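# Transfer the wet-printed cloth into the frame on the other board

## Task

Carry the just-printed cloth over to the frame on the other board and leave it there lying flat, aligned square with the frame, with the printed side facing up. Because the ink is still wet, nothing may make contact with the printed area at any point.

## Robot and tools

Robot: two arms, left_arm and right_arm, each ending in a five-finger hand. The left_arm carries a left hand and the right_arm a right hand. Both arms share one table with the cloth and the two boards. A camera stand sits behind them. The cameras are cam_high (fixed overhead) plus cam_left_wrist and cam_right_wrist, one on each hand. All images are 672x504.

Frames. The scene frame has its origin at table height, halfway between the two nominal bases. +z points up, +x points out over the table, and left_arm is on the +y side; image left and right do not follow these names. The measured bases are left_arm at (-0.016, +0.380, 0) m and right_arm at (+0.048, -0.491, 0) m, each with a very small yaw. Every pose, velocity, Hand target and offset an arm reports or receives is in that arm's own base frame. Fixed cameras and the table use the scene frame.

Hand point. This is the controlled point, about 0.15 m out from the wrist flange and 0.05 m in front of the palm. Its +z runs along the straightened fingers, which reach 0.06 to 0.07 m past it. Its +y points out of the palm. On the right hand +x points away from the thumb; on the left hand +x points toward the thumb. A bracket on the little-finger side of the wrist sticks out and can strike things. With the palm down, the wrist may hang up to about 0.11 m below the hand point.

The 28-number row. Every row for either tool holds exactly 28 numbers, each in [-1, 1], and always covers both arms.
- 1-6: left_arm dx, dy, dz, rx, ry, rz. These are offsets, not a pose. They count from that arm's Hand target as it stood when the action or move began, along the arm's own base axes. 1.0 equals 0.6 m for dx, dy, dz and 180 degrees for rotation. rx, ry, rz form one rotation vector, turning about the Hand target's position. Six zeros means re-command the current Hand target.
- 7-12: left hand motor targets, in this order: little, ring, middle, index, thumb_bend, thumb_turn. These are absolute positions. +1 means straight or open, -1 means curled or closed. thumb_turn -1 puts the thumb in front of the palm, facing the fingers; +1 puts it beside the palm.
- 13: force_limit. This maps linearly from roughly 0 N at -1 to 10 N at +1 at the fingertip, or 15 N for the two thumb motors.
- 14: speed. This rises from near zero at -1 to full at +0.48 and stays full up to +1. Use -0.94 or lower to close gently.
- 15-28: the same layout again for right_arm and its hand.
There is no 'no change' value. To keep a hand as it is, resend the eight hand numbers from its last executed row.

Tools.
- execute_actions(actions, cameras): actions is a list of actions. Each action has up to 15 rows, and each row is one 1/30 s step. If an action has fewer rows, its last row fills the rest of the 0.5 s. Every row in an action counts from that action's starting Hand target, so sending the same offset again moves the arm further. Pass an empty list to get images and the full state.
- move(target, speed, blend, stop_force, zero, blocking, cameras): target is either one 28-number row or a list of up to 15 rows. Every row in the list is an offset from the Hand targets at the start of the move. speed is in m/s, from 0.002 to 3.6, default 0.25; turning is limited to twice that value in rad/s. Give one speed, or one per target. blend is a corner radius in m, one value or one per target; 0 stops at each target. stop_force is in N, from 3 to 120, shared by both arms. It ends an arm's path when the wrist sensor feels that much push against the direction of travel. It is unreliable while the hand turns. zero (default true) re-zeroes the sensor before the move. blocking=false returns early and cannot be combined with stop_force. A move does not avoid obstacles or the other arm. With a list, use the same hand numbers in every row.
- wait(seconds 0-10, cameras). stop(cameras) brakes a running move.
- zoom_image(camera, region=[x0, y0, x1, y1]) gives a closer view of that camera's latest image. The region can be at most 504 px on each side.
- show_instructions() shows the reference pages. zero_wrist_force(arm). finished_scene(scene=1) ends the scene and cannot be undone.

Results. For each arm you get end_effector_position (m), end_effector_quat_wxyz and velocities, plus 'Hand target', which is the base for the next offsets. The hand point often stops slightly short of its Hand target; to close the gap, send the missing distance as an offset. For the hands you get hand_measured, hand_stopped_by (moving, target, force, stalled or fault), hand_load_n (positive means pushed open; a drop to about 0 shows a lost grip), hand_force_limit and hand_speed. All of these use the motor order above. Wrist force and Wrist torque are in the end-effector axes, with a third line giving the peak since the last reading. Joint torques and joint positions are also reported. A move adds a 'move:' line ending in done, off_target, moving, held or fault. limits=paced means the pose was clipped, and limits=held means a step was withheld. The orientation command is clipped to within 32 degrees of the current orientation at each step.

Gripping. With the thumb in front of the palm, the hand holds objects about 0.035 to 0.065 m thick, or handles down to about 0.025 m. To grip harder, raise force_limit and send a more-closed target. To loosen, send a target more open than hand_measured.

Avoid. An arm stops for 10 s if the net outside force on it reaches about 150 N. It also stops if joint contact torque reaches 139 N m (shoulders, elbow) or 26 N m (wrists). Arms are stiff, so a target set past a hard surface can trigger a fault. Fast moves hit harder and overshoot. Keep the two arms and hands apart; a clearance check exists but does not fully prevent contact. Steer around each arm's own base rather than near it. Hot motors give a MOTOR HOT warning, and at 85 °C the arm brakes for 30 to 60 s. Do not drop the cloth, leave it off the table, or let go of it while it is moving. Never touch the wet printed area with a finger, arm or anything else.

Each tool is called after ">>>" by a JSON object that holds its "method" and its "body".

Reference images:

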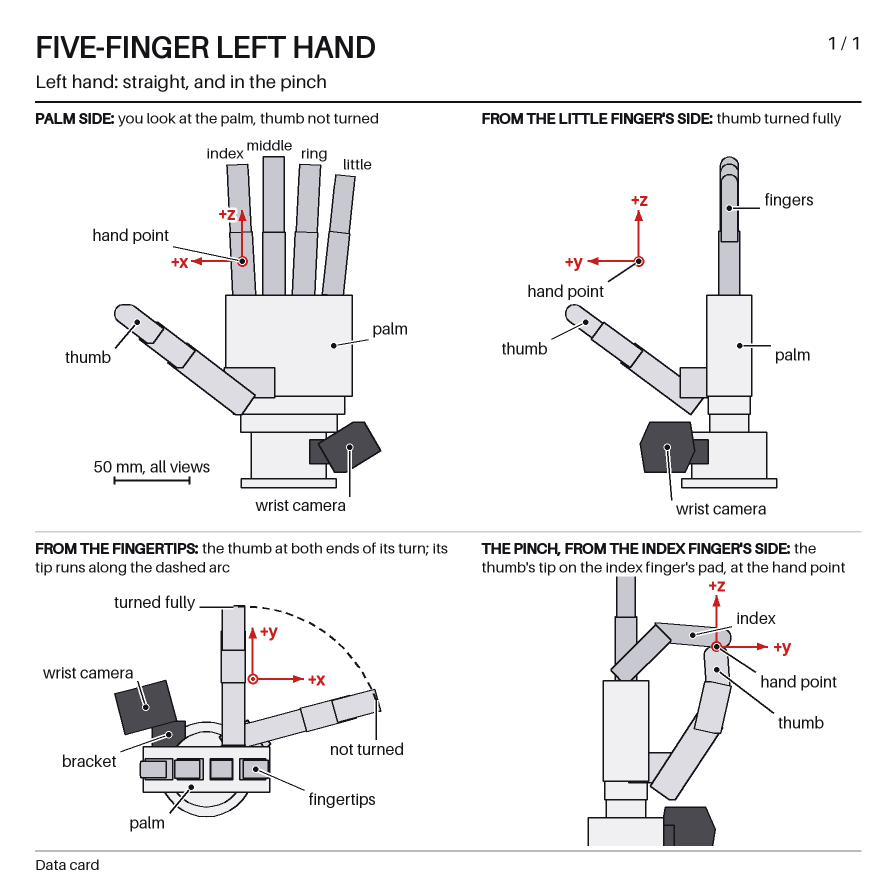

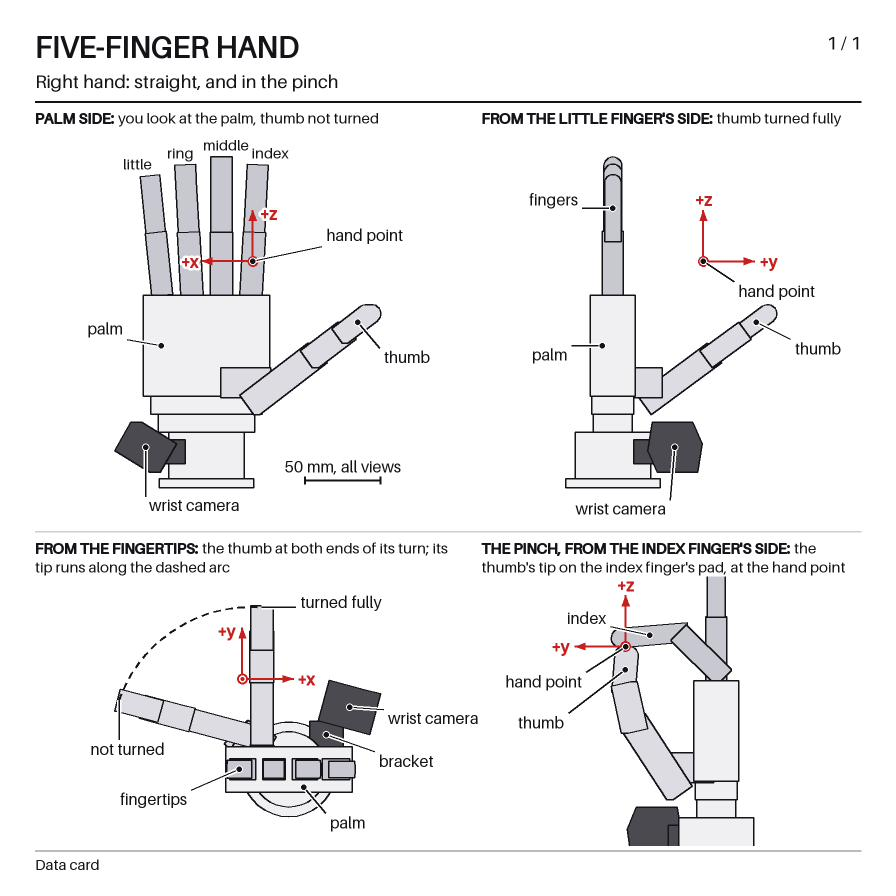

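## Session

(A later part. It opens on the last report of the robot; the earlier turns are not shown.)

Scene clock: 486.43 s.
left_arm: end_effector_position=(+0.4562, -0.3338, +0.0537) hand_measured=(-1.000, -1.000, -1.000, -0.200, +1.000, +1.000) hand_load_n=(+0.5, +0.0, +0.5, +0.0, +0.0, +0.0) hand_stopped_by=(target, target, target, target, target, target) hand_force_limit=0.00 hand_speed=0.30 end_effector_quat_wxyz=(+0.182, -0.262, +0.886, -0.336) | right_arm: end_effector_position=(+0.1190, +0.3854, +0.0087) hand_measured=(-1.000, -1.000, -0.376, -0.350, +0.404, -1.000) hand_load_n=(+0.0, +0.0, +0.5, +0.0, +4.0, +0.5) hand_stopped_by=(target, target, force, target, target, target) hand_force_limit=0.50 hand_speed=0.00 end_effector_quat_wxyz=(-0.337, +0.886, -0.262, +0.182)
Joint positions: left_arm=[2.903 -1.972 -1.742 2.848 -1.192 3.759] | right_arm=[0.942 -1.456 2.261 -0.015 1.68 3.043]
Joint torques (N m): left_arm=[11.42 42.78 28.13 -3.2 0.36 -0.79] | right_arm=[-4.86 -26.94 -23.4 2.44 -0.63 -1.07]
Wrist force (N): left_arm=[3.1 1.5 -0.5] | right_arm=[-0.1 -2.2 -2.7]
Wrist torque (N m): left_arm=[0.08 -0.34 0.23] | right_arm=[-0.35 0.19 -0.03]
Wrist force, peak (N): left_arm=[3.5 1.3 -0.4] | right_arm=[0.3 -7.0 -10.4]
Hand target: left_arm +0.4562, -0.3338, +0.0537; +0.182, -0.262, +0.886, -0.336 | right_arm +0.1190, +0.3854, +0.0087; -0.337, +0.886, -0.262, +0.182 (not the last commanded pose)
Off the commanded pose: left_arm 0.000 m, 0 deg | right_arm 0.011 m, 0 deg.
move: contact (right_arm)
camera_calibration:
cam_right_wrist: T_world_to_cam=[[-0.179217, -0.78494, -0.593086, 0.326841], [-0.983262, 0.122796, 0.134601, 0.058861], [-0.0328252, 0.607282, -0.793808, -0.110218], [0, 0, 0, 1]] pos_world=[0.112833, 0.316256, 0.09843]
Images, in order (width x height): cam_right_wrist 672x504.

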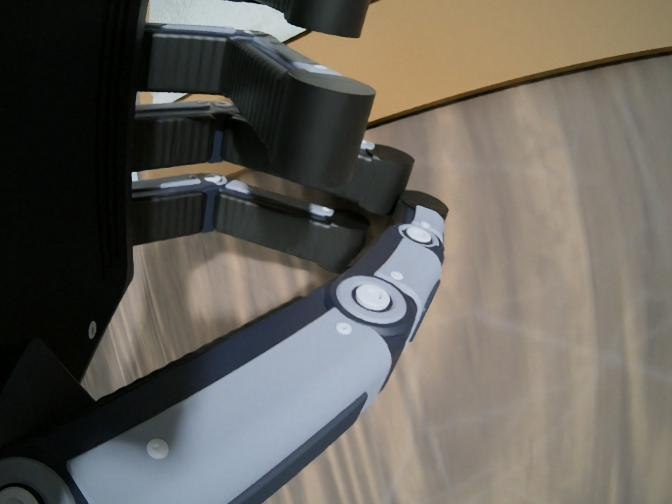

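>>> {"method": "move", "body": {"target": [[0,0,0.0105,0,0,0,-1,-1,-0.33,-0.33,0.65,-1,0.5,0.3,0,0,0.0688,0,0,0,-1,-1,-0.33,-0.33,0.65,-1,0.5,0.3],[0.043,-0.229,0.0105,0,0,0,-1,-1,-0.33,-0.33,0.65,-1,0.5,0.3,0.152,0.1477,0.0688,0,0,0,-1,-1,-0.33,-0.33,0.65,-1,0.5,0.3]], "speed": 0.15, "blend": 0.01, "cameras": ["all"]}}

Scene clock: 567.67 s.
left_arm: end_effector_position=(+0.4819, -0.4711, +0.0600) hand_measured=(-1.000, -1.000, -0.330, -0.330, +0.650, -1.000) hand_load_n=(+0.0, +0.0, +0.0, +0.0, +0.0, +0.0) hand_stopped_by=(target, target, target, target, target, target) hand_force_limit=0.50 hand_speed=0.30 end_effector_quat_wxyz=(+0.182, -0.262, +0.886, -0.337) | right_arm: end_effector_position=(+0.2101, +0.4740, +0.0500) hand_measured=(-1.000, -1.000, -0.330, -0.330, +0.650, -1.000) hand_load_n=(+0.0, +0.0, +0.0, +0.0, +0.0, +0.0) hand_stopped_by=(target, target, target, target, target, target) hand_force_limit=0.50 hand_speed=0.30 end_effector_quat_wxyz=(-0.337, +0.886, -0.262, +0.182)
Joint positions: left_arm=[2.651 -2.175 -1.388 2.754 -1.362 3.564] | right_arm=[0.884 -1.288 1.906 0.169 1.639 3.002]
Joint torques (N m): left_arm=[-12.89 31.51 30.03 -2.92 -1.71 -2.12] | right_arm=[-5.72 -21.42 -28.19 2.11 -1.83 -1.71]
Wrist force (N): left_arm=[3.0 1.1 -0.5] | right_arm=[-0.6 0.5 0.3]
Wrist torque (N m): left_arm=[0.01 -0.30 0.29] | right_arm=[-0.28 0.17 -0.04]
Wrist force, peak (N): left_arm=[3.2 1.4 -0.9] | right_arm=[-0.4 -2.2 -3.0]
Hand target: left_arm +0.4820, -0.4712, +0.0600; +0.182, -0.262, +0.886, -0.336 | right_arm +0.2102, +0.4740, +0.0500; -0.337, +0.886, -0.262, +0.182
Off the commanded pose: left_arm 0.000 m, 0 deg | right_arm 0.000 m, 0 deg.
move: done
camera_calibration:
cam_left_wrist: T_world_to_cam=[[0.166316, -0.777777, 0.606137, -0.481424], [-0.98548, -0.109802, 0.129509, 0.407798], [-0.034174, -0.618875, -0.784746, -0.108595], [0, 0, 0, 1]] pos_world=[0.478234, -0.396871, 0.153777]
cam_right_wrist: T_world_to_cam=[[-0.179158, -0.784947, -0.593094, 0.437139], [-0.983272, 0.122749, 0.134565, 0.132134], [-0.0328247, 0.607282, -0.793808, -0.128185], [0, 0, 0, 1]] pos_world=[0.204033, 0.404756, 0.13973]

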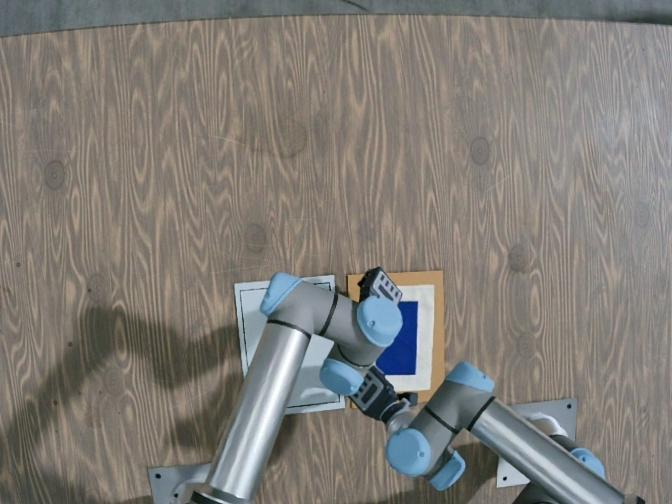

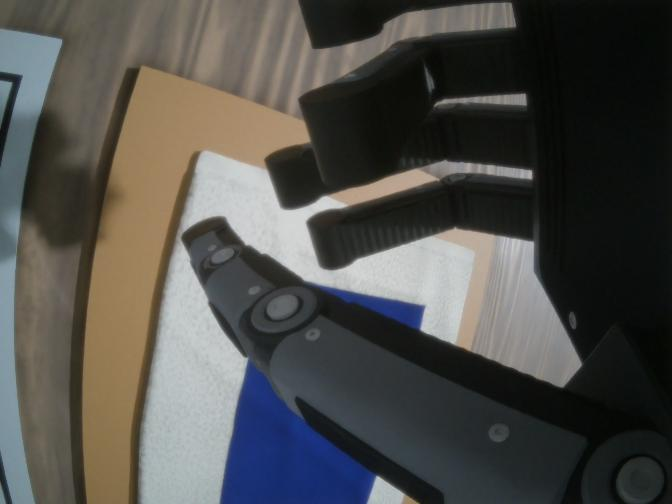

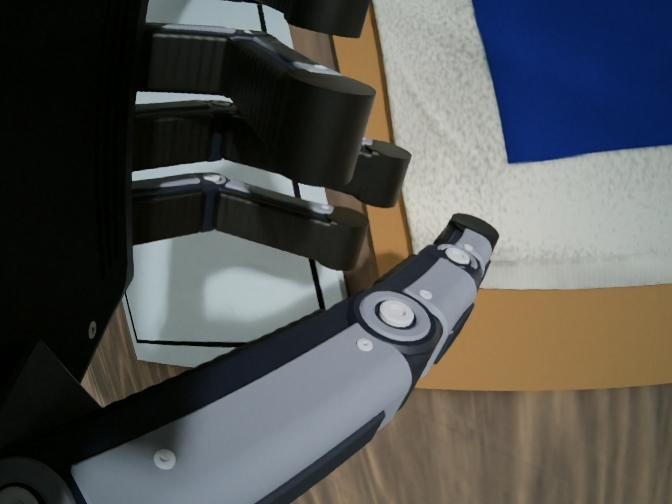

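>>> {"method": "move", "body": {"target": [[-0.0083,-0.0147,0,0,0,0,-1,-1,-0.33,-0.33,0.65,-1,0.5,0.3,-0.0133,-0.0133,0,0,0,0,-1,-1,-0.33,-0.33,0.65,-1,0.5,0.3],[-0.0083,-0.0147,-0.06,0,0,0,-1,-1,-0.33,-0.33,0.65,-1,0.5,0.3,-0.0133,-0.0133,-0.0433,0,0,0,-1,-1,-0.33,-0.33,0.65,-1,0.5,0.3]], "speed": 0.1, "stop_force": 5, "cameras": ["cam_left_wrist","cam_right_wrist"]}}

Scene clock: 608.03 s.
left_arm: end_effector_position=(+0.4770, -0.4800, +0.0240) hand_measured=(-1.000, -1.000, -0.330, -0.330, +0.650, -1.000) hand_load_n=(+0.0, +0.0, +0.0, +0.5, +0.0, +0.0) hand_stopped_by=(target, target, target, target, target, target) hand_force_limit=0.50 hand_speed=0.30 end_effector_quat_wxyz=(+0.182, -0.262, +0.886, -0.336) | right_arm: end_effector_position=(+0.2022, +0.4661, +0.0240) hand_measured=(-1.000, -1.000, -0.330, -0.330, +0.650, -1.000) hand_load_n=(+0.0, +0.0, +0.0, +0.0, +0.0, +0.0) hand_stopped_by=(target, target, target, target, target, target) hand_force_limit=0.50 hand_speed=0.30 end_effector_quat_wxyz=(-0.337, +0.886, -0.262, +0.182)
Joint positions: left_arm=[2.632 -2.217 -1.417 2.829 -1.375 3.549] | right_arm=[0.887 -1.269 1.964 0.093 1.641 3.004]
Joint torques (N m): left_arm=[-14.77 31.38 4.73 1.43 -1.74 -2.1] | right_arm=[7.51 -21.44 -4.48 -0.93 1.89 1.48]
Wrist force (N): left_arm=[2.8 1.4 -0.6] | right_arm=[-0.6 0.5 0.4]
Wrist torque (N m): left_arm=[0.06 -0.28 0.28] | right_arm=[-0.28 0.18 -0.16]
Wrist force, peak (N): left_arm=[3.4 1.2 -0.6] | right_arm=[-0.9 0.6 0.7]
Hand target: left_arm +0.4770, -0.4800, +0.0240; +0.182, -0.262, +0.886, -0.336 | right_arm +0.2022, +0.4661, +0.0240; -0.337, +0.886, -0.262, +0.182
Off the commanded pose: left_arm 0.000 m, 0 deg | right_arm 0.000 m, 0 deg.
move: done
camera_calibration:
cam_left_wrist: T_world_to_cam=[[0.16645, -0.77782, 0.606045, -0.465765], [-0.985454, -0.109856, 0.129661, 0.406504], [-0.0342753, -0.618811, -0.784792, -0.142445], [0, 0, 0, 1]] pos_world=[0.473235, -0.405771, 0.117777]
cam_right_wrist: T_world_to_cam=[[-0.179217, -0.78494, -0.593086, 0.414092], [-0.983262, 0.122796, 0.134601, 0.128712], [-0.0328252, 0.607282, -0.793808, -0.144289], [0, 0, 0, 1]] pos_world=[0.196033, 0.396856, 0.11373]
Images, in order (width x height): cam_left_wrist 672x504, cam_right_wrist 672x504.

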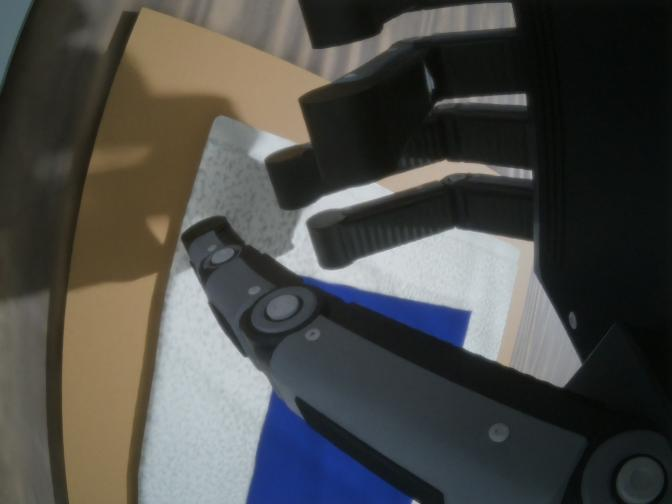

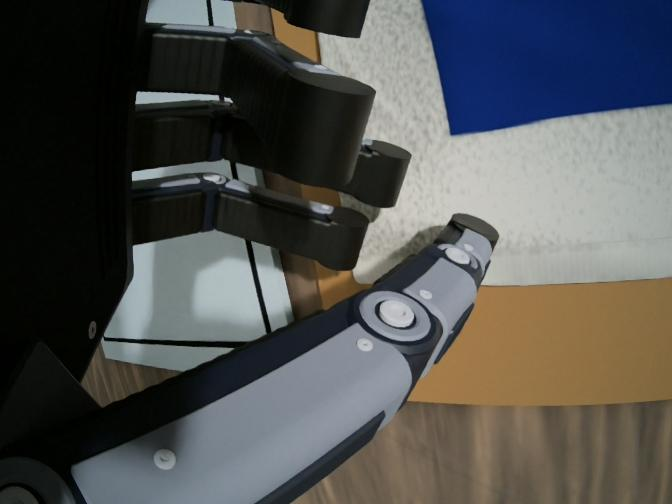

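>>> {"method": "move", "body": {"target": [0,0,0,0,0,0,-1,-1,-0.33,-0.33,0.65,-1,0.5,0.3,0,0,-0.033,0,0,0,-1,-1,-0.28,-0.28,0.6,-1,0.5,0.0], "speed": 0.015, "stop_force": 4, "cameras": ["cam_right_wrist"]}}

Scene clock: 622.83 s.
left_arm: end_effector_position=(+0.4770, -0.4800, +0.0240) hand_measured=(-1.000, -1.000, -0.330, -0.330, +0.650, -1.000) hand_load_n=(+0.5, +0.0, +0.0, +0.0, +0.0, +0.5) hand_stopped_by=(target, target, target, target, target, target) hand_force_limit=0.50 hand_speed=0.30 end_effector_quat_wxyz=(+0.182, -0.262, +0.886, -0.336) | right_arm: end_effector_position=(+0.2022, +0.4660, +0.0188) hand_measured=(-1.000, -1.000, -0.280, -0.280, +0.600, -1.000) hand_load_n=(+0.0, +0.0, -0.5, -1.0, +0.0, -0.5) hand_stopped_by=(target, target, target, target, target, target) hand_force_limit=0.50 hand_speed=0.00 end_effector_quat_wxyz=(-0.337, +0.886, -0.262, +0.182)
Joint positions: left_arm=[2.632 -2.217 -1.417 2.829 -1.375 3.549] | right_arm=[0.887 -1.261 1.969 0.079 1.641 3.004]
Joint torques (N m): left_arm=[-14.79 33.22 4.83 1.28 -1.51 -1.93] | right_arm=[6.14 -37.91 -25.72 2.66 1.66 0.97]
Wrist force (N): left_arm=[2.8 1.3 -0.4] | right_arm=[-0.3 -2.1 -2.1]
Wrist torque (N m): left_arm=[0.05 -0.27 0.28] | right_arm=[-0.32 0.23 -0.19]
Wrist force, peak (N): left_arm=[3.3 1.3 -0.6] | right_arm=[0.5 -6.4 -6.5]
Hand target: left_arm +0.4770, -0.4800, +0.0240; +0.182, -0.262, +0.886, -0.336 | right_arm +0.2022, +0.4660, +0.0188; -0.337, +0.886, -0.262, +0.182 (not the last commanded pose)
Off the commanded pose: left_arm 0.000 m, 0 deg | right_arm 0.015 m, 0 deg.
move: contact (right_arm)
camera_calibration:
cam_right_wrist: T_world_to_cam=[[-0.179215, -0.784976, -0.593038, 0.411017], [-0.983262, 0.122804, 0.13459, 0.12941], [-0.032822, 0.607233, -0.793846, -0.148394], [0, 0, 0, 1]] pos_world=[0.196033, 0.396856, 0.10853]
Images, in order (width x height): cam_right_wrist 672x504.

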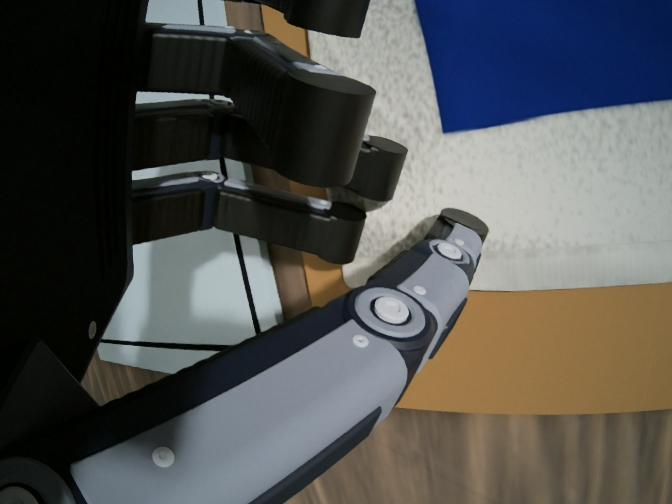

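>>> {"method": "execute_actions", "body": {"actions": [[[0,0,0,0,0,0,-1,-1,-0.33,-0.33,0.65,-1,0.5,0.3,0,0,-0.0011,0,0,0,-1,-1,-0.29,-0.29,0.2,-1,0.0,-0.9]],[[0,0,0,0,0,0,-1,-1,-0.33,-0.33,0.65,-1,0.5,0.3,0,0,-0.0011,0,0,0,-1,-1,-0.31,-0.31,0.2,-1,0.0,-0.9]],[[0,0,0,0,0,0,-1,-1,-0.33,-0.33,0.65,-1,0.5,0.3,0,0,-0.0011,0,0,0,-1,-1,-0.33,-0.33,0.2,-1,0.0,-0.9]]], "cameras": ["cam_right_wrist"]}}

Scene clock: 634.60 s.
left_arm: end_effector_position=(+0.4770, -0.4800, +0.0240) hand_measured=(-1.000, -1.000, -0.330, -0.330, +0.650, -1.000) hand_load_n=(+0.0, +0.0, +0.0, +0.0, -0.5, +0.0) hand_stopped_by=(target, target, target, target, target, target) hand_force_limit=0.50 hand_speed=0.30 end_effector_quat_wxyz=(+0.182, -0.262, +0.886, -0.336) | right_arm: end_effector_position=(+0.2022, +0.4660, +0.0168) hand_measured=(-1.000, -1.000, -0.330, -0.330, +0.350, -1.000) hand_load_n=(+0.0, +0.0, +1.0, +0.0, +7.5, +1.0) hand_stopped_by=(target, target, target, target, force, target) hand_force_limit=0.00 hand_speed=-0.90 end_effector_quat_wxyz=(-0.337, +0.886, -0.262, +0.182)
Joint positions: left_arm=[2.632 -2.217 -1.417 2.829 -1.375 3.549] | right_arm=[0.887 -1.257 1.971 0.074 1.641 3.004]
Joint torques (N m): left_arm=[-12.96 30.88 5.81 1.27 -1.76 -1.94] | right_arm=[6.58 -22.19 -3.07 -1.13 0.18 -0.25]
Wrist force (N): left_arm=[2.9 1.2 -0.3] | right_arm=[-0.6 -0.2 0.1]
Wrist torque (N m): left_arm=[0.03 -0.29 0.29] | right_arm=[-0.30 0.19 -0.16]
Wrist force, peak (N): left_arm=[3.3 1.4 -0.5] | right_arm=[0.3 -3.4 -3.5]
Hand target: left_arm +0.4770, -0.4800, +0.0240; +0.182, -0.262, +0.886, -0.336 | right_arm +0.2022, +0.4660, +0.0168; -0.337, +0.886, -0.262, +0.182
Off the commanded pose: left_arm 0.000 m, 0 deg | right_arm 0.000 m, 0 deg.
camera_calibration:
cam_right_wrist: T_world_to_cam=[[-0.179215, -0.784976, -0.593038, 0.409831], [-0.983262, 0.122804, 0.13459, 0.129679], [-0.032822, 0.607233, -0.793846, -0.149982], [0, 0, 0, 1]] pos_world=[0.196033, 0.396856, 0.10653]
Images, in order (width x height): cam_right_wrist 672x504.

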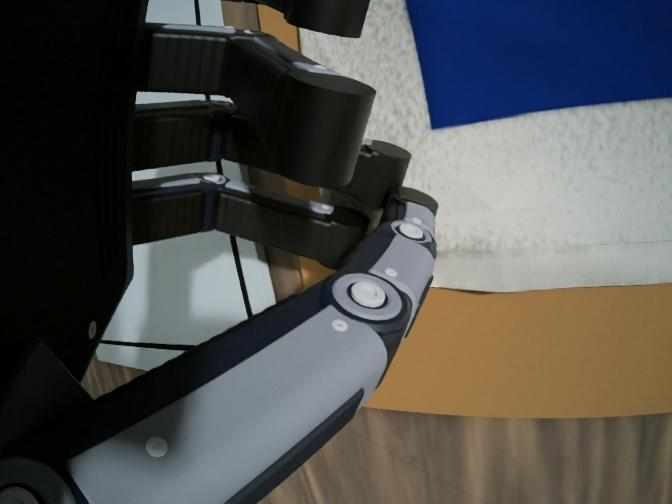

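>>> {"method": "move", "body": {"target": [0,0,0,0,0,0,-1,-1,-0.33,-0.33,0.65,-1,0.5,0.3,0,0,0.03,0,0,0,-1,-1,-0.33,-0.33,0.2,-1,0.0,-0.9], "speed": 0.05, "cameras": ["cam_left_wrist","cam_right_wrist"]}}

>>> {"method": "zoom_image", "body": {"camera": "cam_right_wrist", "region": [280, 100, 560, 310]}}

Scene clock: 642.27 s.
left_arm: end_effector_position=(+0.4770, -0.4800, +0.0240) hand_measured=(-1.000, -1.000, -0.330, -0.330, +0.650, -1.000) hand_load_n=(-0.5, +0.0, +0.0, +0.0, +0.0, +0.0) hand_stopped_by=(target, target, target, target, target, target) hand_force_limit=0.50 hand_speed=0.30 end_effector_quat_wxyz=(+0.182, -0.262, +0.886, -0.336) | right_arm: end_effector_position=(+0.2022, +0.4661, +0.0347) hand_measured=(-1.000, -1.000, -0.330, -0.330, +0.350, -1.000) hand_load_n=(+0.0, +0.0, +1.0, +0.0, +7.5, +1.0) hand_stopped_by=(target, target, target, target, force, target) hand_force_limit=0.00 hand_speed=-0.90 end_effector_quat_wxyz=(-0.337, +0.886, -0.262, +0.182)
Joint positions: left_arm=[2.632 -2.217 -1.417 2.829 -1.375 3.549] | right_arm=[0.887 -1.286 1.953 0.121 1.641 3.004]
Joint torques (N m): left_arm=[-14.58 32.49 4.8 1.31 -1.61 -1.97] | right_arm=[4.31 -39.13 -26.11 2.3 -0.5 -0.87]
Wrist force (N): left_arm=[2.7 1.3 -0.6] | right_arm=[-0.6 0.3 0.2]
Wrist torque (N m): left_arm=[0.06 -0.27 0.28] | right_arm=[-0.29 0.18 -0.17]
Wrist force, peak (N): left_arm=[3.3 1.3 -0.6] | right_arm=[-1.0 0.6 0.5]
Hand target: left_arm +0.4770, -0.4800, +0.0240; +0.182, -0.262, +0.886, -0.336 | right_arm +0.2022, +0.4660, +0.0348; -0.337, +0.886, -0.262, +0.182
Off the commanded pose: left_arm 0.000 m, 0 deg | right_arm 0.000 m, 0 deg.
move: done
camera_calibration:
cam_left_wrist: T_world_to_cam=[[0.16645, -0.77782, 0.606045, -0.465765], [-0.985454, -0.109856, 0.129661, 0.406504], [-0.0342753, -0.618811, -0.784792, -0.142445], [0, 0, 0, 1]] pos_world=[0.473235, -0.405771, 0.117777]
cam_right_wrist: T_world_to_cam=[[-0.179141, -0.784949, -0.593097, 0.420428], [-0.983276, 0.122735, 0.134554, 0.127304], [-0.0328245, 0.607282, -0.793808, -0.135795], [0, 0, 0, 1]] pos_world=[0.196033, 0.396856, 0.12443]
Images, in order (width x height): cam_left_wrist 672x504, cam_right_wrist 672x504.

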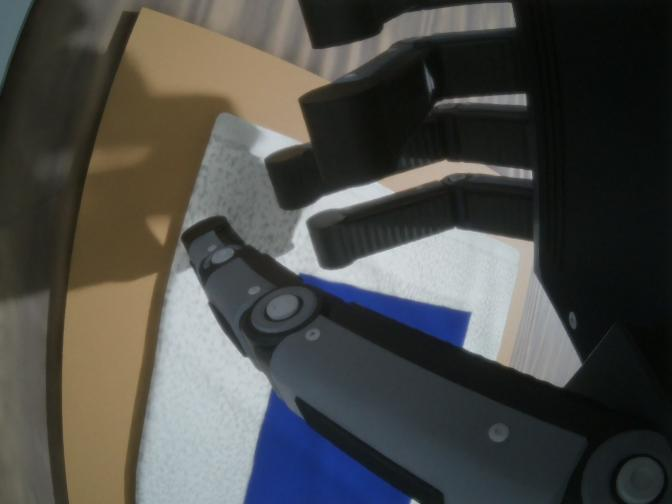

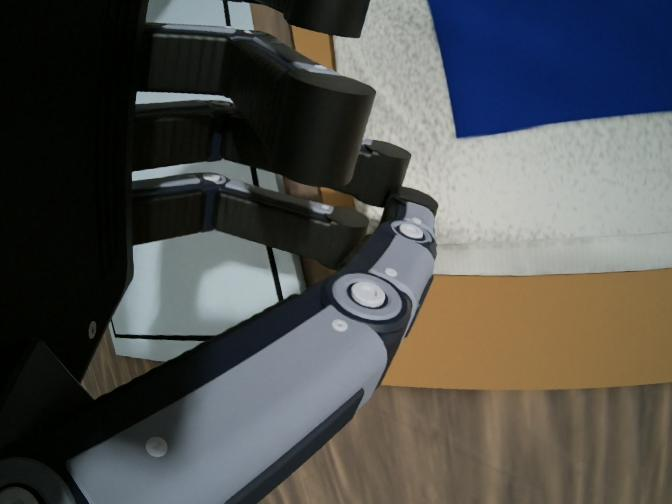

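Scaled by 1.800 from the camera's 672x504 image, which has a finer 960x720 frame.

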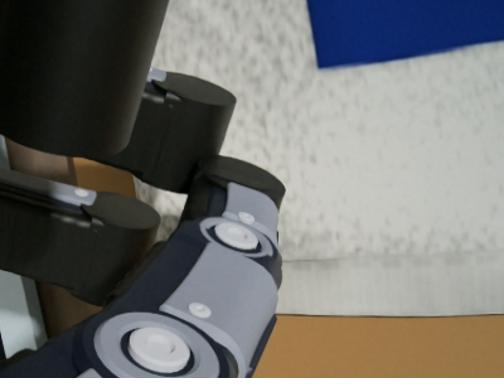

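>>> {"method": "move", "body": {"target": [0,0,0,0,0,0,-1,-1,-0.33,-0.33,0.65,-1,0.5,0.3,0,0,0,0,0,0,-1,-1,-0.33,-0.33,0.65,-1,0.0,0.0], "speed": 0.05}}

>>> {"method": "move", "body": {"target": [0,0,0,0,0,0,-1,-1,-0.33,-0.33,0.65,-1,0.5,0.3,0,0,-0.05,0,0,0,-1,-1,-0.33,-0.33,0.65,-1,0.0,0.0], "speed": 0.012, "stop_force": 8, "cameras": ["cam_right_wrist"]}}

Scene clock: 650.47 s.
left_arm: end_effector_position=(+0.4770, -0.4800, +0.0240) hand_measured=(-1.000, -1.000, -0.330, -0.330, +0.650, -1.000) hand_load_n=(+0.0, +0.5, +0.0, +0.0, +0.0, +0.0) hand_stopped_by=(target, target, target, target, target, target) hand_force_limit=0.50 hand_speed=0.30 end_effector_quat_wxyz=(+0.182, -0.262, +0.886, -0.336) | right_arm: end_effector_position=(+0.2022, +0.4661, +0.0348) hand_measured=(-1.000, -1.000, -0.330, -0.330, +0.650, -1.000) hand_load_n=(+0.0, +0.0, +0.0, +0.0, +0.0, +0.0) hand_stopped_by=(target, target, target, target, target, target) hand_force_limit=0.00 hand_speed=0.00 end_effector_quat_wxyz=(-0.337, +0.886, -0.262, +0.182)
Joint positions: left_arm=[2.632 -2.217 -1.417 2.829 -1.375 3.549] | right_arm=[0.887 -1.287 1.953 0.121 1.641 3.004]
Joint torques (N m): left_arm=[-14.29 32.71 4.31 1.5 -1.61 -1.93] | right_arm=[-3.34 -38.61 -25.49 1.86 -0.61 -1.43]
Wrist force (N): left_arm=[3.3 1.4 -0.4] | right_arm=[-0.6 0.4 0.2]
Wrist torque (N m): left_arm=[0.05 -0.34 0.31] | right_arm=[-0.30 0.18 -0.16]
Wrist force, peak (N): left_arm=[3.2 1.5 -0.6] | right_arm=[-0.9 0.5 0.4]
Hand target: left_arm +0.4770, -0.4800, +0.0240; +0.182, -0.262, +0.886, -0.336 | right_arm +0.2022, +0.4660, +0.0348; -0.337, +0.886, -0.262, +0.182
Off the commanded pose: left_arm 0.000 m, 0 deg | right_arm 0.000 m, 0 deg.
move: done

Scene clock: 653.10 s.
left_arm: end_effector_position=(+0.4770, -0.4800, +0.0240) hand_measured=(-1.000, -1.000, -0.330, -0.330, +0.650, -1.000) hand_load_n=(+0.0, +0.0, +0.0, +0.0, +0.0, +0.0) hand_stopped_by=(target, target, target, target, target, target) hand_force_limit=0.50 hand_speed=0.30 end_effector_quat_wxyz=(+0.182, -0.262, +0.886, -0.336) | right_arm: end_effector_position=(+0.2022, +0.4661, +0.0179) hand_measured=(-1.000, -1.000, -0.330, -0.330, +0.650, -1.000) hand_load_n=(+0.0, +0.0, +0.0, +0.0, -1.0, -1.5) hand_stopped_by=(target, target, target, target, target, target) hand_force_limit=0.00 hand_speed=0.00 end_effector_quat_wxyz=(-0.337, +0.886, -0.262, +0.182)
Joint positions: left_arm=[2.632 -2.217 -1.417 2.829 -1.375 3.549] | right_arm=[0.887 -1.259 1.97 0.077 1.641 3.004]
Joint torques (N m): left_arm=[-13.93 32.24 5.35 1.32 -1.6 -1.89] | right_arm=[-4.92 -34.06 -22.6 2.15 -0.64 -1.34]
Wrist force (N): left_arm=[3.1 1.4 -0.3] | right_arm=[0.2 -5.1 -5.9]
Wrist torque (N m): left_arm=[0.05 -0.31 0.29] | right_arm=[-0.55 0.21 -0.23]
Wrist force, peak (N): left_arm=[3.2 1.4 -0.7] | right_arm=[0.6 -8.4 -9.8]
Hand target: left_arm +0.4770, -0.4800, +0.0240; +0.182, -0.262, +0.886, -0.336 | right_arm +0.2022, +0.4661, +0.0179; -0.337, +0.886, -0.262, +0.182 (not the last commanded pose)
Off the commanded pose: left_arm 0.000 m, 0 deg | right_arm 0.013 m, 0 deg.
move: contact (right_arm)
camera_calibration:
cam_right_wrist: T_world_to_cam=[[-0.179158, -0.784947, -0.593094, 0.410466], [-0.983272, 0.122749, 0.134565, 0.129557], [-0.0328247, 0.607282, -0.793808, -0.149131], [0, 0, 0, 1]] pos_world=[0.196033, 0.396856, 0.10763]
Images, in order (width x height): cam_right_wrist 672x504.

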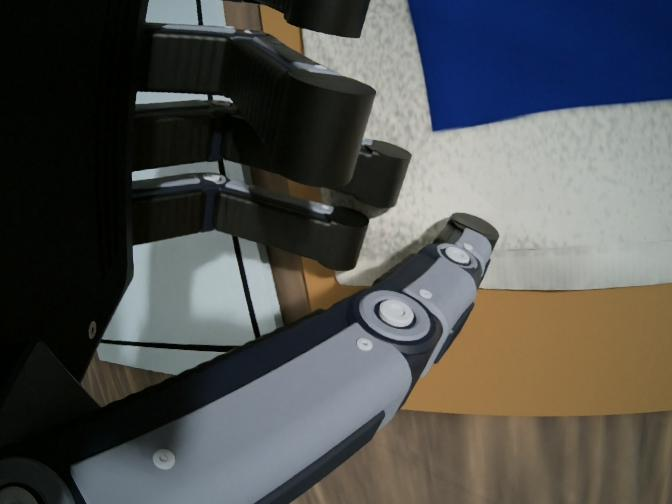

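>>> {"method": "execute_actions", "body": {"actions": [[[0,0,0,0,0,0,-1,-1,-0.33,-0.33,0.65,-1,0.5,0.3,0,0,0,0,0,0,-1,-1,-0.3,-0.3,0.64,-1,0.6,-0.9]],[[0,0,0,0,0,0,-1,-1,-0.33,-0.33,0.65,-1,0.5,0.3,0,0,-0.001,0,0,0,-1,-1,-0.31,-0.31,0.2,-1,0.6,-0.96]],[[0,0,0,0,0,0,-1,-1,-0.33,-0.33,0.65,-1,0.5,0.3,0,0,-0.001,0,0,0,-1,-1,-0.325,-0.325,0.2,-1,0.6,-0.96]],[[0,0,0,0,0,0,-1,-1,-0.33,-0.33,0.65,-1,0.5,0.3,0,0,-0.001,0,0,0,-1,-1,-0.34,-0.34,0.2,-1,0.6,-0.96]],[[0,0,0,0,0,0,-1,-1,-0.33,-0.33,0.65,-1,0.5,0.3,0,0,-0.001,0,0,0,-1,-1,-0.355,-0.355,0.2,-1,0.6,-0.96]],[[0,0,0,0,0,0,-1,-1,-0.33,-0.33,0.65,-1,0.5,0.3,0,0,-0.001,0,0,0,-1,-1,-0.37,-0.37,0.2,-1,0.6,-0.96]]], "cameras": ["cam_right_wrist"]}}

Scene clock: 681.23 s.
left_arm: end_effector_position=(+0.4770, -0.4800, +0.0240) hand_measured=(-1.000, -1.000, -0.330, -0.330, +0.650, -1.000) hand_load_n=(+0.0, +0.0, +0.0, +0.0, +0.0, +0.0) hand_stopped_by=(target, target, target, target, target, target) hand_force_limit=0.50 hand_speed=0.30 end_effector_quat_wxyz=(+0.182, -0.262, +0.886, -0.336) | right_arm: end_effector_position=(+0.2022, +0.4661, +0.0149) hand_measured=(-1.000, -1.000, -0.370, -0.370, +0.570, -1.000) hand_load_n=(+0.0, +0.5, +0.0, +0.0, +10.5, -8.5) hand_stopped_by=(target, target, target, target, force, target) hand_force_limit=0.60 hand_speed=-0.96 end_effector_quat_wxyz=(-0.337, +0.886, -0.262, +0.182)
Joint positions: left_arm=[2.632 -2.217 -1.417 2.829 -1.375 3.549] | right_arm=[0.887 -1.254 1.973 0.069 1.641 3.004]
Joint torques (N m): left_arm=[-13.58 31.83 2.9 1.36 -1.6 -1.83] | right_arm=[-4.51 1.19 4.26 -3.18 -0.27 -1.18]
Wrist force (N): left_arm=[3.0 1.5 -0.3] | right_arm=[3.9 -26.2 -45.5]
Wrist torque (N m): left_arm=[0.07 -0.30 0.29] | right_arm=[-1.91 0.69 -0.59]
Wrist force, peak (N): left_arm=[3.3 1.2 -0.7] | right_arm=[4.3 -26.5 -46.0]
Hand target: left_arm +0.4770, -0.4800, +0.0240; +0.182, -0.262, +0.886, -0.336 | right_arm +0.2022, +0.4661, +0.0149; -0.337, +0.886, -0.262, +0.182
Off the commanded pose: left_arm 0.000 m, 0 deg | right_arm 0.000 m, 0 deg.
camera_calibration:
cam_right_wrist: T_world_to_cam=[[-0.179158, -0.784947, -0.593094, 0.408687], [-0.983272, 0.122749, 0.134565, 0.129961], [-0.0328247, 0.607282, -0.793808, -0.151513], [0, 0, 0, 1]] pos_world=[0.196033, 0.396856, 0.10463]
Images, in order (width x height): cam_right_wrist 672x504.

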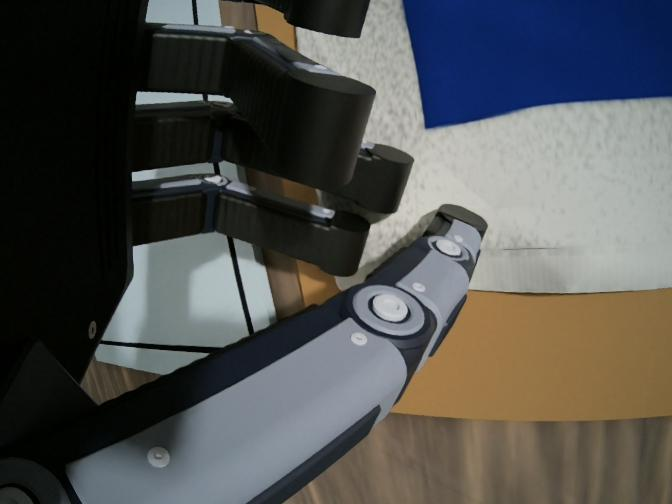

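>>> {"method": "execute_actions", "body": {"actions": [[[0,0,0,0,0,0,-1,-1,-0.33,-0.33,0.65,-1,0.5,0.3,0,0,0.0045,0,0,0,-1,-1,-0.37,-0.37,0.2,-1,0.6,-0.96]]], "cameras": ["cam_right_wrist"]}}

Scene clock: 686.40 s.
left_arm: end_effector_position=(+0.4770, -0.4800, +0.0240) hand_measured=(-1.000, -1.000, -0.330, -0.330, +0.650, -1.000) hand_load_n=(+0.0, +0.0, +0.0, +0.0, +0.0, +0.0) hand_stopped_by=(target, target, target, target, target, target) hand_force_limit=0.50 hand_speed=0.30 end_effector_quat_wxyz=(+0.182, -0.262, +0.886, -0.336) | right_arm: end_effector_position=(+0.2022, +0.4661, +0.0176) hand_measured=(-1.000, -1.000, -0.370, -0.370, +0.568, -1.000) hand_load_n=(+0.0, +0.0, +0.0, +0.0, +3.5, -1.5) hand_stopped_by=(target, target, target, target, force, target) hand_force_limit=0.60 hand_speed=-0.96 end_effector_quat_wxyz=(-0.337, +0.886, -0.262, +0.182)
Joint positions: left_arm=[2.632 -2.217 -1.417 2.829 -1.375 3.549] | right_arm=[0.887 -1.259 1.97 0.076 1.641 3.004]
Joint torques (N m): left_arm=[-14.29 31.14 4.39 1.01 -1.46 -1.91] | right_arm=[-4.18 -36.36 -24.96 1.67 -0.43 -1.25]
Wrist force (N): left_arm=[2.9 1.2 -0.4] | right_arm=[0.4 -1.7 -6.5]
Wrist torque (N m): left_arm=[0.02 -0.30 0.29] | right_arm=[-0.51 0.23 -0.22]
Wrist force, peak (N): left_arm=[3.2 1.4 -0.6] | right_arm=[4.1 -26.7 -46.1]
Hand target: left_arm +0.4770, -0.4800, +0.0240; +0.182, -0.262, +0.886, -0.336 | right_arm +0.2022, +0.4661, +0.0176; -0.337, +0.886, -0.262, +0.182
Off the commanded pose: left_arm 0.000 m, 0 deg | right_arm 0.000 m, 0 deg.
camera_calibration:
cam_right_wrist: T_world_to_cam=[[-0.179217, -0.78494, -0.593086, 0.410297], [-0.983262, 0.122796, 0.134601, 0.129573], [-0.0328252, 0.607282, -0.793808, -0.149369], [0, 0, 0, 1]] pos_world=[0.196033, 0.396856, 0.10733]
Images, in order (width x height): cam_right_wrist 672x504.

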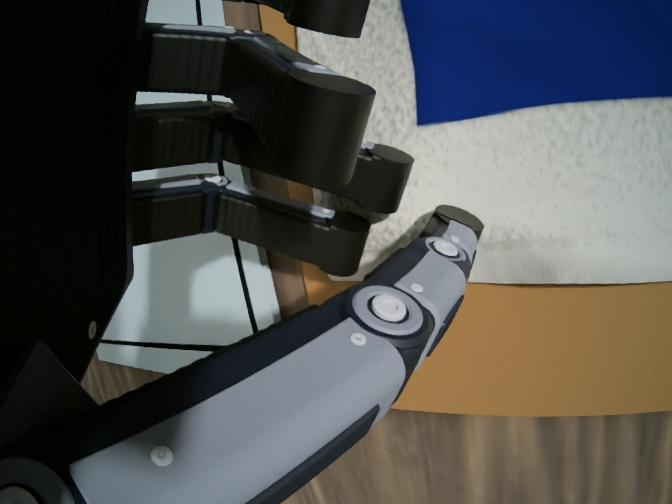

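>>> {"method": "execute_actions", "body": {"actions": [[[0,0,0,0,0,0,-1,-1,-0.33,-0.33,0.65,-1,0.5,0.3,0,0,0.0003,0,0,0,-1,-1,-0.32,-0.32,0.56,-1,0.7,-0.9]],[[0,0,0,0,0,0,-1,-1,-0.33,-0.33,0.65,-1,0.5,0.3,0,0,0,0,0,0,-1,-1,-0.32,-0.32,0.45,-1,0.7,-0.93]],[[0,0,0,0,0,0,-1,-1,-0.33,-0.33,0.65,-1,0.5,0.3,0,0,0,0,0,0,-1,-1,-0.32,-0.32,0.45,-1,0.7,-0.93]]], "cameras": ["cam_right_wrist"]}}

Scene clock: 700.03 s.
left_arm: end_effector_position=(+0.4770, -0.4800, +0.0240) hand_measured=(-1.000, -1.000, -0.330, -0.330, +0.650, -1.000) hand_load_n=(+0.0, +0.0, +0.0, +0.0, +0.0, +0.0) hand_stopped_by=(target, target, target, target, target, target) hand_force_limit=0.50 hand_speed=0.30 end_effector_quat_wxyz=(+0.182, -0.262, +0.886, -0.336) | right_arm: end_effector_position=(+0.2022, +0.4661, +0.0178) hand_measured=(-1.000, -1.000, -0.320, -0.320, +0.450, -1.000) hand_load_n=(+0.0, +0.0, +0.0, +0.0, +0.0, +0.0) hand_stopped_by=(target, target, target, target, target, target) hand_force_limit=0.70 hand_speed=-0.93 end_effector_quat_wxyz=(-0.337, +0.886, -0.262, +0.182)
Joint positions: left_arm=[2.632 -2.217 -1.417 2.829 -1.375 3.549] | right_arm=[0.887 -1.259 1.97 0.077 1.641 3.004]
Joint torques (N m): left_arm=[-13.52 32.43 4.72 1.31 -1.65 -2] | right_arm=[-3.98 -35.99 -25.96 1.31 -0.16 -1.2]
Wrist force (N): left_arm=[2.9 1.5 -0.3] | right_arm=[-0.5 0.4 0.1]
Wrist torque (N m): left_arm=[0.07 -0.28 0.28] | right_arm=[-0.29 0.17 -0.16]
Wrist force, peak (N): left_arm=[3.3 1.4 -0.3] | right_arm=[0.6 -2.0 -6.8]
Hand target: left_arm +0.4770, -0.4800, +0.0240; +0.182, -0.262, +0.886, -0.336 | right_arm +0.2022, +0.4661, +0.0178; -0.337, +0.886, -0.262, +0.182
Off the commanded pose: left_arm 0.000 m, 0 deg | right_arm 0.000 m, 0 deg.
camera_calibration:
cam_right_wrist: T_world_to_cam=[[-0.179158, -0.784947, -0.593094, 0.410407], [-0.983272, 0.122749, 0.134565, 0.129571], [-0.0328247, 0.607282, -0.793808, -0.149211], [0, 0, 0, 1]] pos_world=[0.196033, 0.396856, 0.10753]
Images, in order (width x height): cam_right_wrist 672x504.

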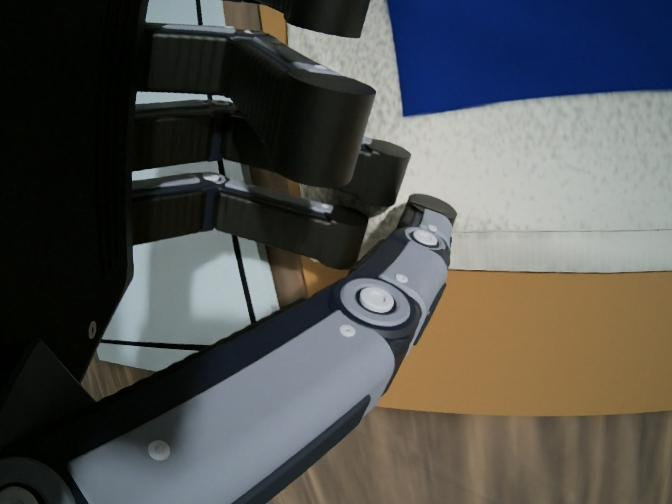

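>>> {"method": "move", "body": {"target": [0,0,0,0,0,0,-1,-1,-0.33,-0.33,0.65,-1,0.5,0.3,0,0,-0.02,0,0,0,-1,-1,-0.32,-0.32,0.45,-1,0.7,-0.93], "speed": 0.008, "stop_force": 5}}

Scene clock: 708.77 s.
left_arm: end_effector_position=(+0.4770, -0.4800, +0.0240) hand_measured=(-1.000, -1.000, -0.330, -0.330, +0.650, -1.000) hand_load_n=(+0.0, +0.0, +0.0, +0.0, +0.0, +0.0) hand_stopped_by=(target, target, target, target, target, target) hand_force_limit=0.50 hand_speed=0.30 end_effector_quat_wxyz=(+0.182, -0.262, +0.886, -0.336) | right_arm: end_effector_position=(+0.2023, +0.4662, +0.0169) hand_measured=(-1.000, -1.000, -0.320, -0.320, +0.450, -1.000) hand_load_n=(+0.0, +0.0, -0.5, -1.0, -0.5, -0.5) hand_stopped_by=(target, target, target, target, target, target) hand_force_limit=0.70 hand_speed=-0.93 end_effector_quat_wxyz=(-0.337, +0.886, -0.262, +0.182)
Joint positions: left_arm=[2.632 -2.217 -1.417 2.829 -1.375 3.549] | right_arm=[0.887 -1.258 1.971 0.074 1.641 3.004]
Joint torques (N m): left_arm=[-13.61 33.3 4.36 1.36 -1.57 -1.76] | right_arm=[-4.09 -36.31 -24.9 2.09 -0.26 -1.06]
Wrist force (N): left_arm=[2.9 1.4 -0.5] | right_arm=[-0.1 -3.0 -3.7]
Wrist torque (N m): left_arm=[0.06 -0.29 0.28] | right_arm=[-0.37 0.22 -0.19]
Wrist force, peak (N): left_arm=[3.1 1.6 -0.7] | right_arm=[0.3 -5.6 -6.3]
Hand target: left_arm +0.4770, -0.4800, +0.0240; +0.182, -0.262, +0.886, -0.336 | right_arm +0.2023, +0.4662, +0.0169; -0.337, +0.886, -0.262, +0.182 (not the last commanded pose)
Off the commanded pose: left_arm 0.000 m, 0 deg | right_arm 0.011 m, 0 deg.
move: contact (right_arm)

>>> {"method": "move", "body": {"target": [0,0,0,0,0,0,-1,-1,-0.33,-0.33,0.65,-1,0.5,0.3,0.0035,0.0035,0.01,0,0,0,-1,-1,-0.295,-0.295,0.65,-1,0.7,0], "speed": 0.05}}

>>> {"method": "move", "body": {"target": [0,0,0,0,0,0,-1,-1,-0.33,-0.33,0.65,-1,0.5,0.3,0,0,-0.03,0,0,0,-1,-1,-0.295,-0.295,0.65,-1,0.7,0], "speed": 0.008, "stop_force": 5, "cameras": ["cam_right_wrist"]}}

Scene clock: 732.30 s.
left_arm: end_effector_position=(+0.4770, -0.4800, +0.0240) hand_measured=(-1.000, -1.000, -0.330, -0.330, +0.650, -1.000) hand_load_n=(+0.0, +0.0, +0.0, +0.0, +0.0, +0.0) hand_stopped_by=(target, target, target, target, target, target) hand_force_limit=0.50 hand_speed=0.30 end_effector_quat_wxyz=(+0.182, -0.262, +0.886, -0.336) | right_arm: end_effector_position=(+0.2043, +0.4682, +0.0228) hand_measured=(-1.000, -1.000, -0.294, -0.294, +0.650, -1.000) hand_load_n=(+0.0, +0.0, +0.0, +0.0, +0.0, +0.5) hand_stopped_by=(target, target, target, target, target, target) hand_force_limit=0.70 hand_speed=0.00 end_effector_quat_wxyz=(-0.337, +0.886, -0.262, +0.182)
Joint positions: left_arm=[2.632 -2.217 -1.417 2.829 -1.375 3.549] | right_arm=[0.886 -1.262 1.957 0.092 1.641 3.003]
Joint torques (N m): left_arm=[-14.4 32.68 3.92 1.41 -1.64 -1.85] | right_arm=[-6.54 -39.14 -26.59 2.25 -1.68 -1.67]
Wrist force (N): left_arm=[2.8 1.3 -0.6] | right_arm=[-0.7 0.3 0.5]
Wrist torque (N m): left_arm=[0.06 -0.28 0.28] | right_arm=[-0.31 0.19 -0.16]
Wrist force, peak (N): left_arm=[3.2 1.8 -0.7] | right_arm=[1.0 -9.7 -12.3]
Hand target: left_arm +0.4770, -0.4800, +0.0240; +0.182, -0.262, +0.886, -0.336 | right_arm +0.2044, +0.4683, +0.0229; -0.337, +0.886, -0.262, +0.182
Off the commanded pose: left_arm 0.000 m, 0 deg | right_arm 0.000 m, 0 deg.
move: done

Scene clock: 734.10 s.
left_arm: end_effector_position=(+0.4770, -0.4800, +0.0240) hand_measured=(-1.000, -1.000, -0.330, -0.330, +0.650, -1.000) hand_load_n=(+0.0, +0.0, +0.0, +0.0, +0.0, +0.0) hand_stopped_by=(target, target, target, target, target, target) hand_force_limit=0.50 hand_speed=0.30 end_effector_quat_wxyz=(+0.182, -0.262, +0.886, -0.336) | right_arm: end_effector_position=(+0.2044, +0.4683, +0.0184) hand_measured=(-1.000, -1.000, -0.294, -0.294, +0.650, -1.000) hand_load_n=(+0.0, -0.5, +0.0, -0.5, -0.5, -0.5) hand_stopped_by=(target, target, target, target, target, target) hand_force_limit=0.70 hand_speed=0.00 end_effector_quat_wxyz=(-0.337, +0.886, -0.262, +0.182)
Joint positions: left_arm=[2.632 -2.217 -1.417 2.829 -1.375 3.549] | right_arm=[0.886 -1.255 1.961 0.08 1.641 3.003]
Joint torques (N m): left_arm=[-13.02 31 4.28 1.51 -1.55 -1.74] | right_arm=[-6.46 -35.92 -24.6 2.47 -1.1 -1.82]
Wrist force (N): left_arm=[2.7 1.5 -0.4] | right_arm=[0.0 -3.3 -3.5]
Wrist torque (N m): left_arm=[0.07 -0.25 0.27] | right_arm=[-0.45 0.20 -0.19]
Wrist force, peak (N): left_arm=[3.1 1.7 -0.5] | right_arm=[0.4 -5.3 -6.0]
Hand target: left_arm +0.4770, -0.4800, +0.0240; +0.182, -0.262, +0.886, -0.336 | right_arm +0.2044, +0.4683, +0.0184; -0.337, +0.886, -0.262, +0.182 (not the last commanded pose)
Off the commanded pose: left_arm 0.000 m, 0 deg | right_arm 0.014 m, 0 deg.
move: contact (right_arm)
camera_calibration:
cam_right_wrist: T_world_to_cam=[[-0.178966, -0.784723, -0.593448, 0.412793], [-0.983318, 0.122726, 0.134256, 0.131434], [-0.0325221, 0.607575, -0.793596, -0.150199], [0, 0, 0, 1]] pos_world=[0.198232, 0.399055, 0.108129]
Images, in order (width x height): cam_right_wrist 672x504.

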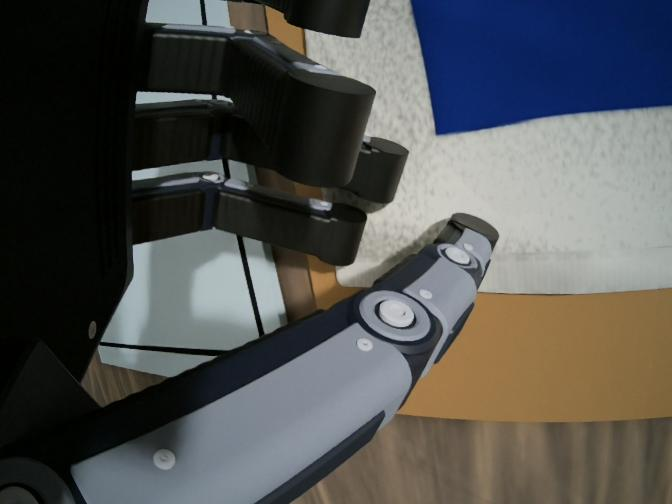

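>>> {"method": "execute_actions", "body": {"actions": [[[0,0,0,0,0,0,-1,-1,-0.33,-0.33,0.65,-1,0.5,0.3,0,0,-0.0009,0,0,0,-1,-1,-0.302,-0.302,0.60,-1,0.7,-0.95]],[[0,0,0,0,0,0,-1,-1,-0.33,-0.33,0.65,-1,0.5,0.3,0,0,-0.0006,0,0,0,-1,-1,-0.31,-0.31,0.55,-1,0.7,-0.95]],[[0,0,0,0,0,0,-1,-1,-0.33,-0.33,0.65,-1,0.5,0.3,0,0,-0.0006,0,0,0,-1,-1,-0.317,-0.317,0.50,-1,0.7,-0.95]],[[0,0,0,0,0,0,-1,-1,-0.33,-0.33,0.65,-1,0.5,0.3,0,0,-0.0006,0,0,0,-1,-1,-0.325,-0.325,0.45,-1,0.7,-0.95]]], "cameras": ["cam_right_wrist"]}}

Scene clock: 747.87 s.
left_arm: end_effector_position=(+0.4770, -0.4800, +0.0240) hand_measured=(-1.000, -1.000, -0.330, -0.330, +0.650, -1.000) hand_load_n=(+0.0, +0.0, +0.0, +0.0, +0.0, +0.0) hand_stopped_by=(target, target, target, target, target, target) hand_force_limit=0.50 hand_speed=0.30 end_effector_quat_wxyz=(+0.182, -0.262, +0.886, -0.336) | right_arm: end_effector_position=(+0.2044, +0.4683, +0.0168) hand_measured=(-1.000, -1.000, -0.324, -0.324, +0.452, -1.000) hand_load_n=(+0.0, +0.0, +0.5, -0.5, +4.5, -1.0) hand_stopped_by=(target, target, target, target, target, target) hand_force_limit=0.70 hand_speed=-0.95 end_effector_quat_wxyz=(-0.337, +0.886, -0.262, +0.182)
Joint positions: left_arm=[2.632 -2.217 -1.417 2.829 -1.375 3.549] | right_arm=[0.886 -1.252 1.963 0.076 1.641 3.003]
Joint torques (N m): left_arm=[-13.7 32.96 6.42 1.37 -1.48 -2.03] | right_arm=[-5.93 -19.42 -3.28 -0.99 0.57 -1.49]
Wrist force (N): left_arm=[3.0 1.3 -0.2] | right_arm=[0.5 -2.6 -6.1]
Wrist torque (N m): left_arm=[0.03 -0.29 0.29] | right_arm=[-0.43 0.23 -0.18]
Wrist force, peak (N): left_arm=[3.4 1.4 -0.5] | right_arm=[1.4 -5.3 -14.0]
Hand target: left_arm +0.4770, -0.4800, +0.0240; +0.182, -0.262, +0.886, -0.336 | right_arm +0.2044, +0.4683, +0.0168; -0.337, +0.886, -0.262, +0.182
Off the commanded pose: left_arm 0.000 m, 0 deg | right_arm 0.000 m, 0 deg.
camera_calibration:
cam_right_wrist: T_world_to_cam=[[-0.178966, -0.784723, -0.593448, 0.411844], [-0.983318, 0.122726, 0.134256, 0.131649], [-0.0325221, 0.607575, -0.793596, -0.151468], [0, 0, 0, 1]] pos_world=[0.198232, 0.399055, 0.106529]
Images, in order (width x height): cam_right_wrist 672x504.

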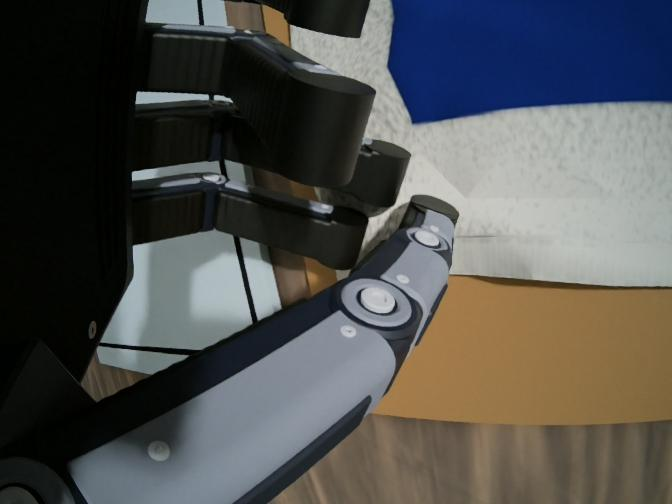

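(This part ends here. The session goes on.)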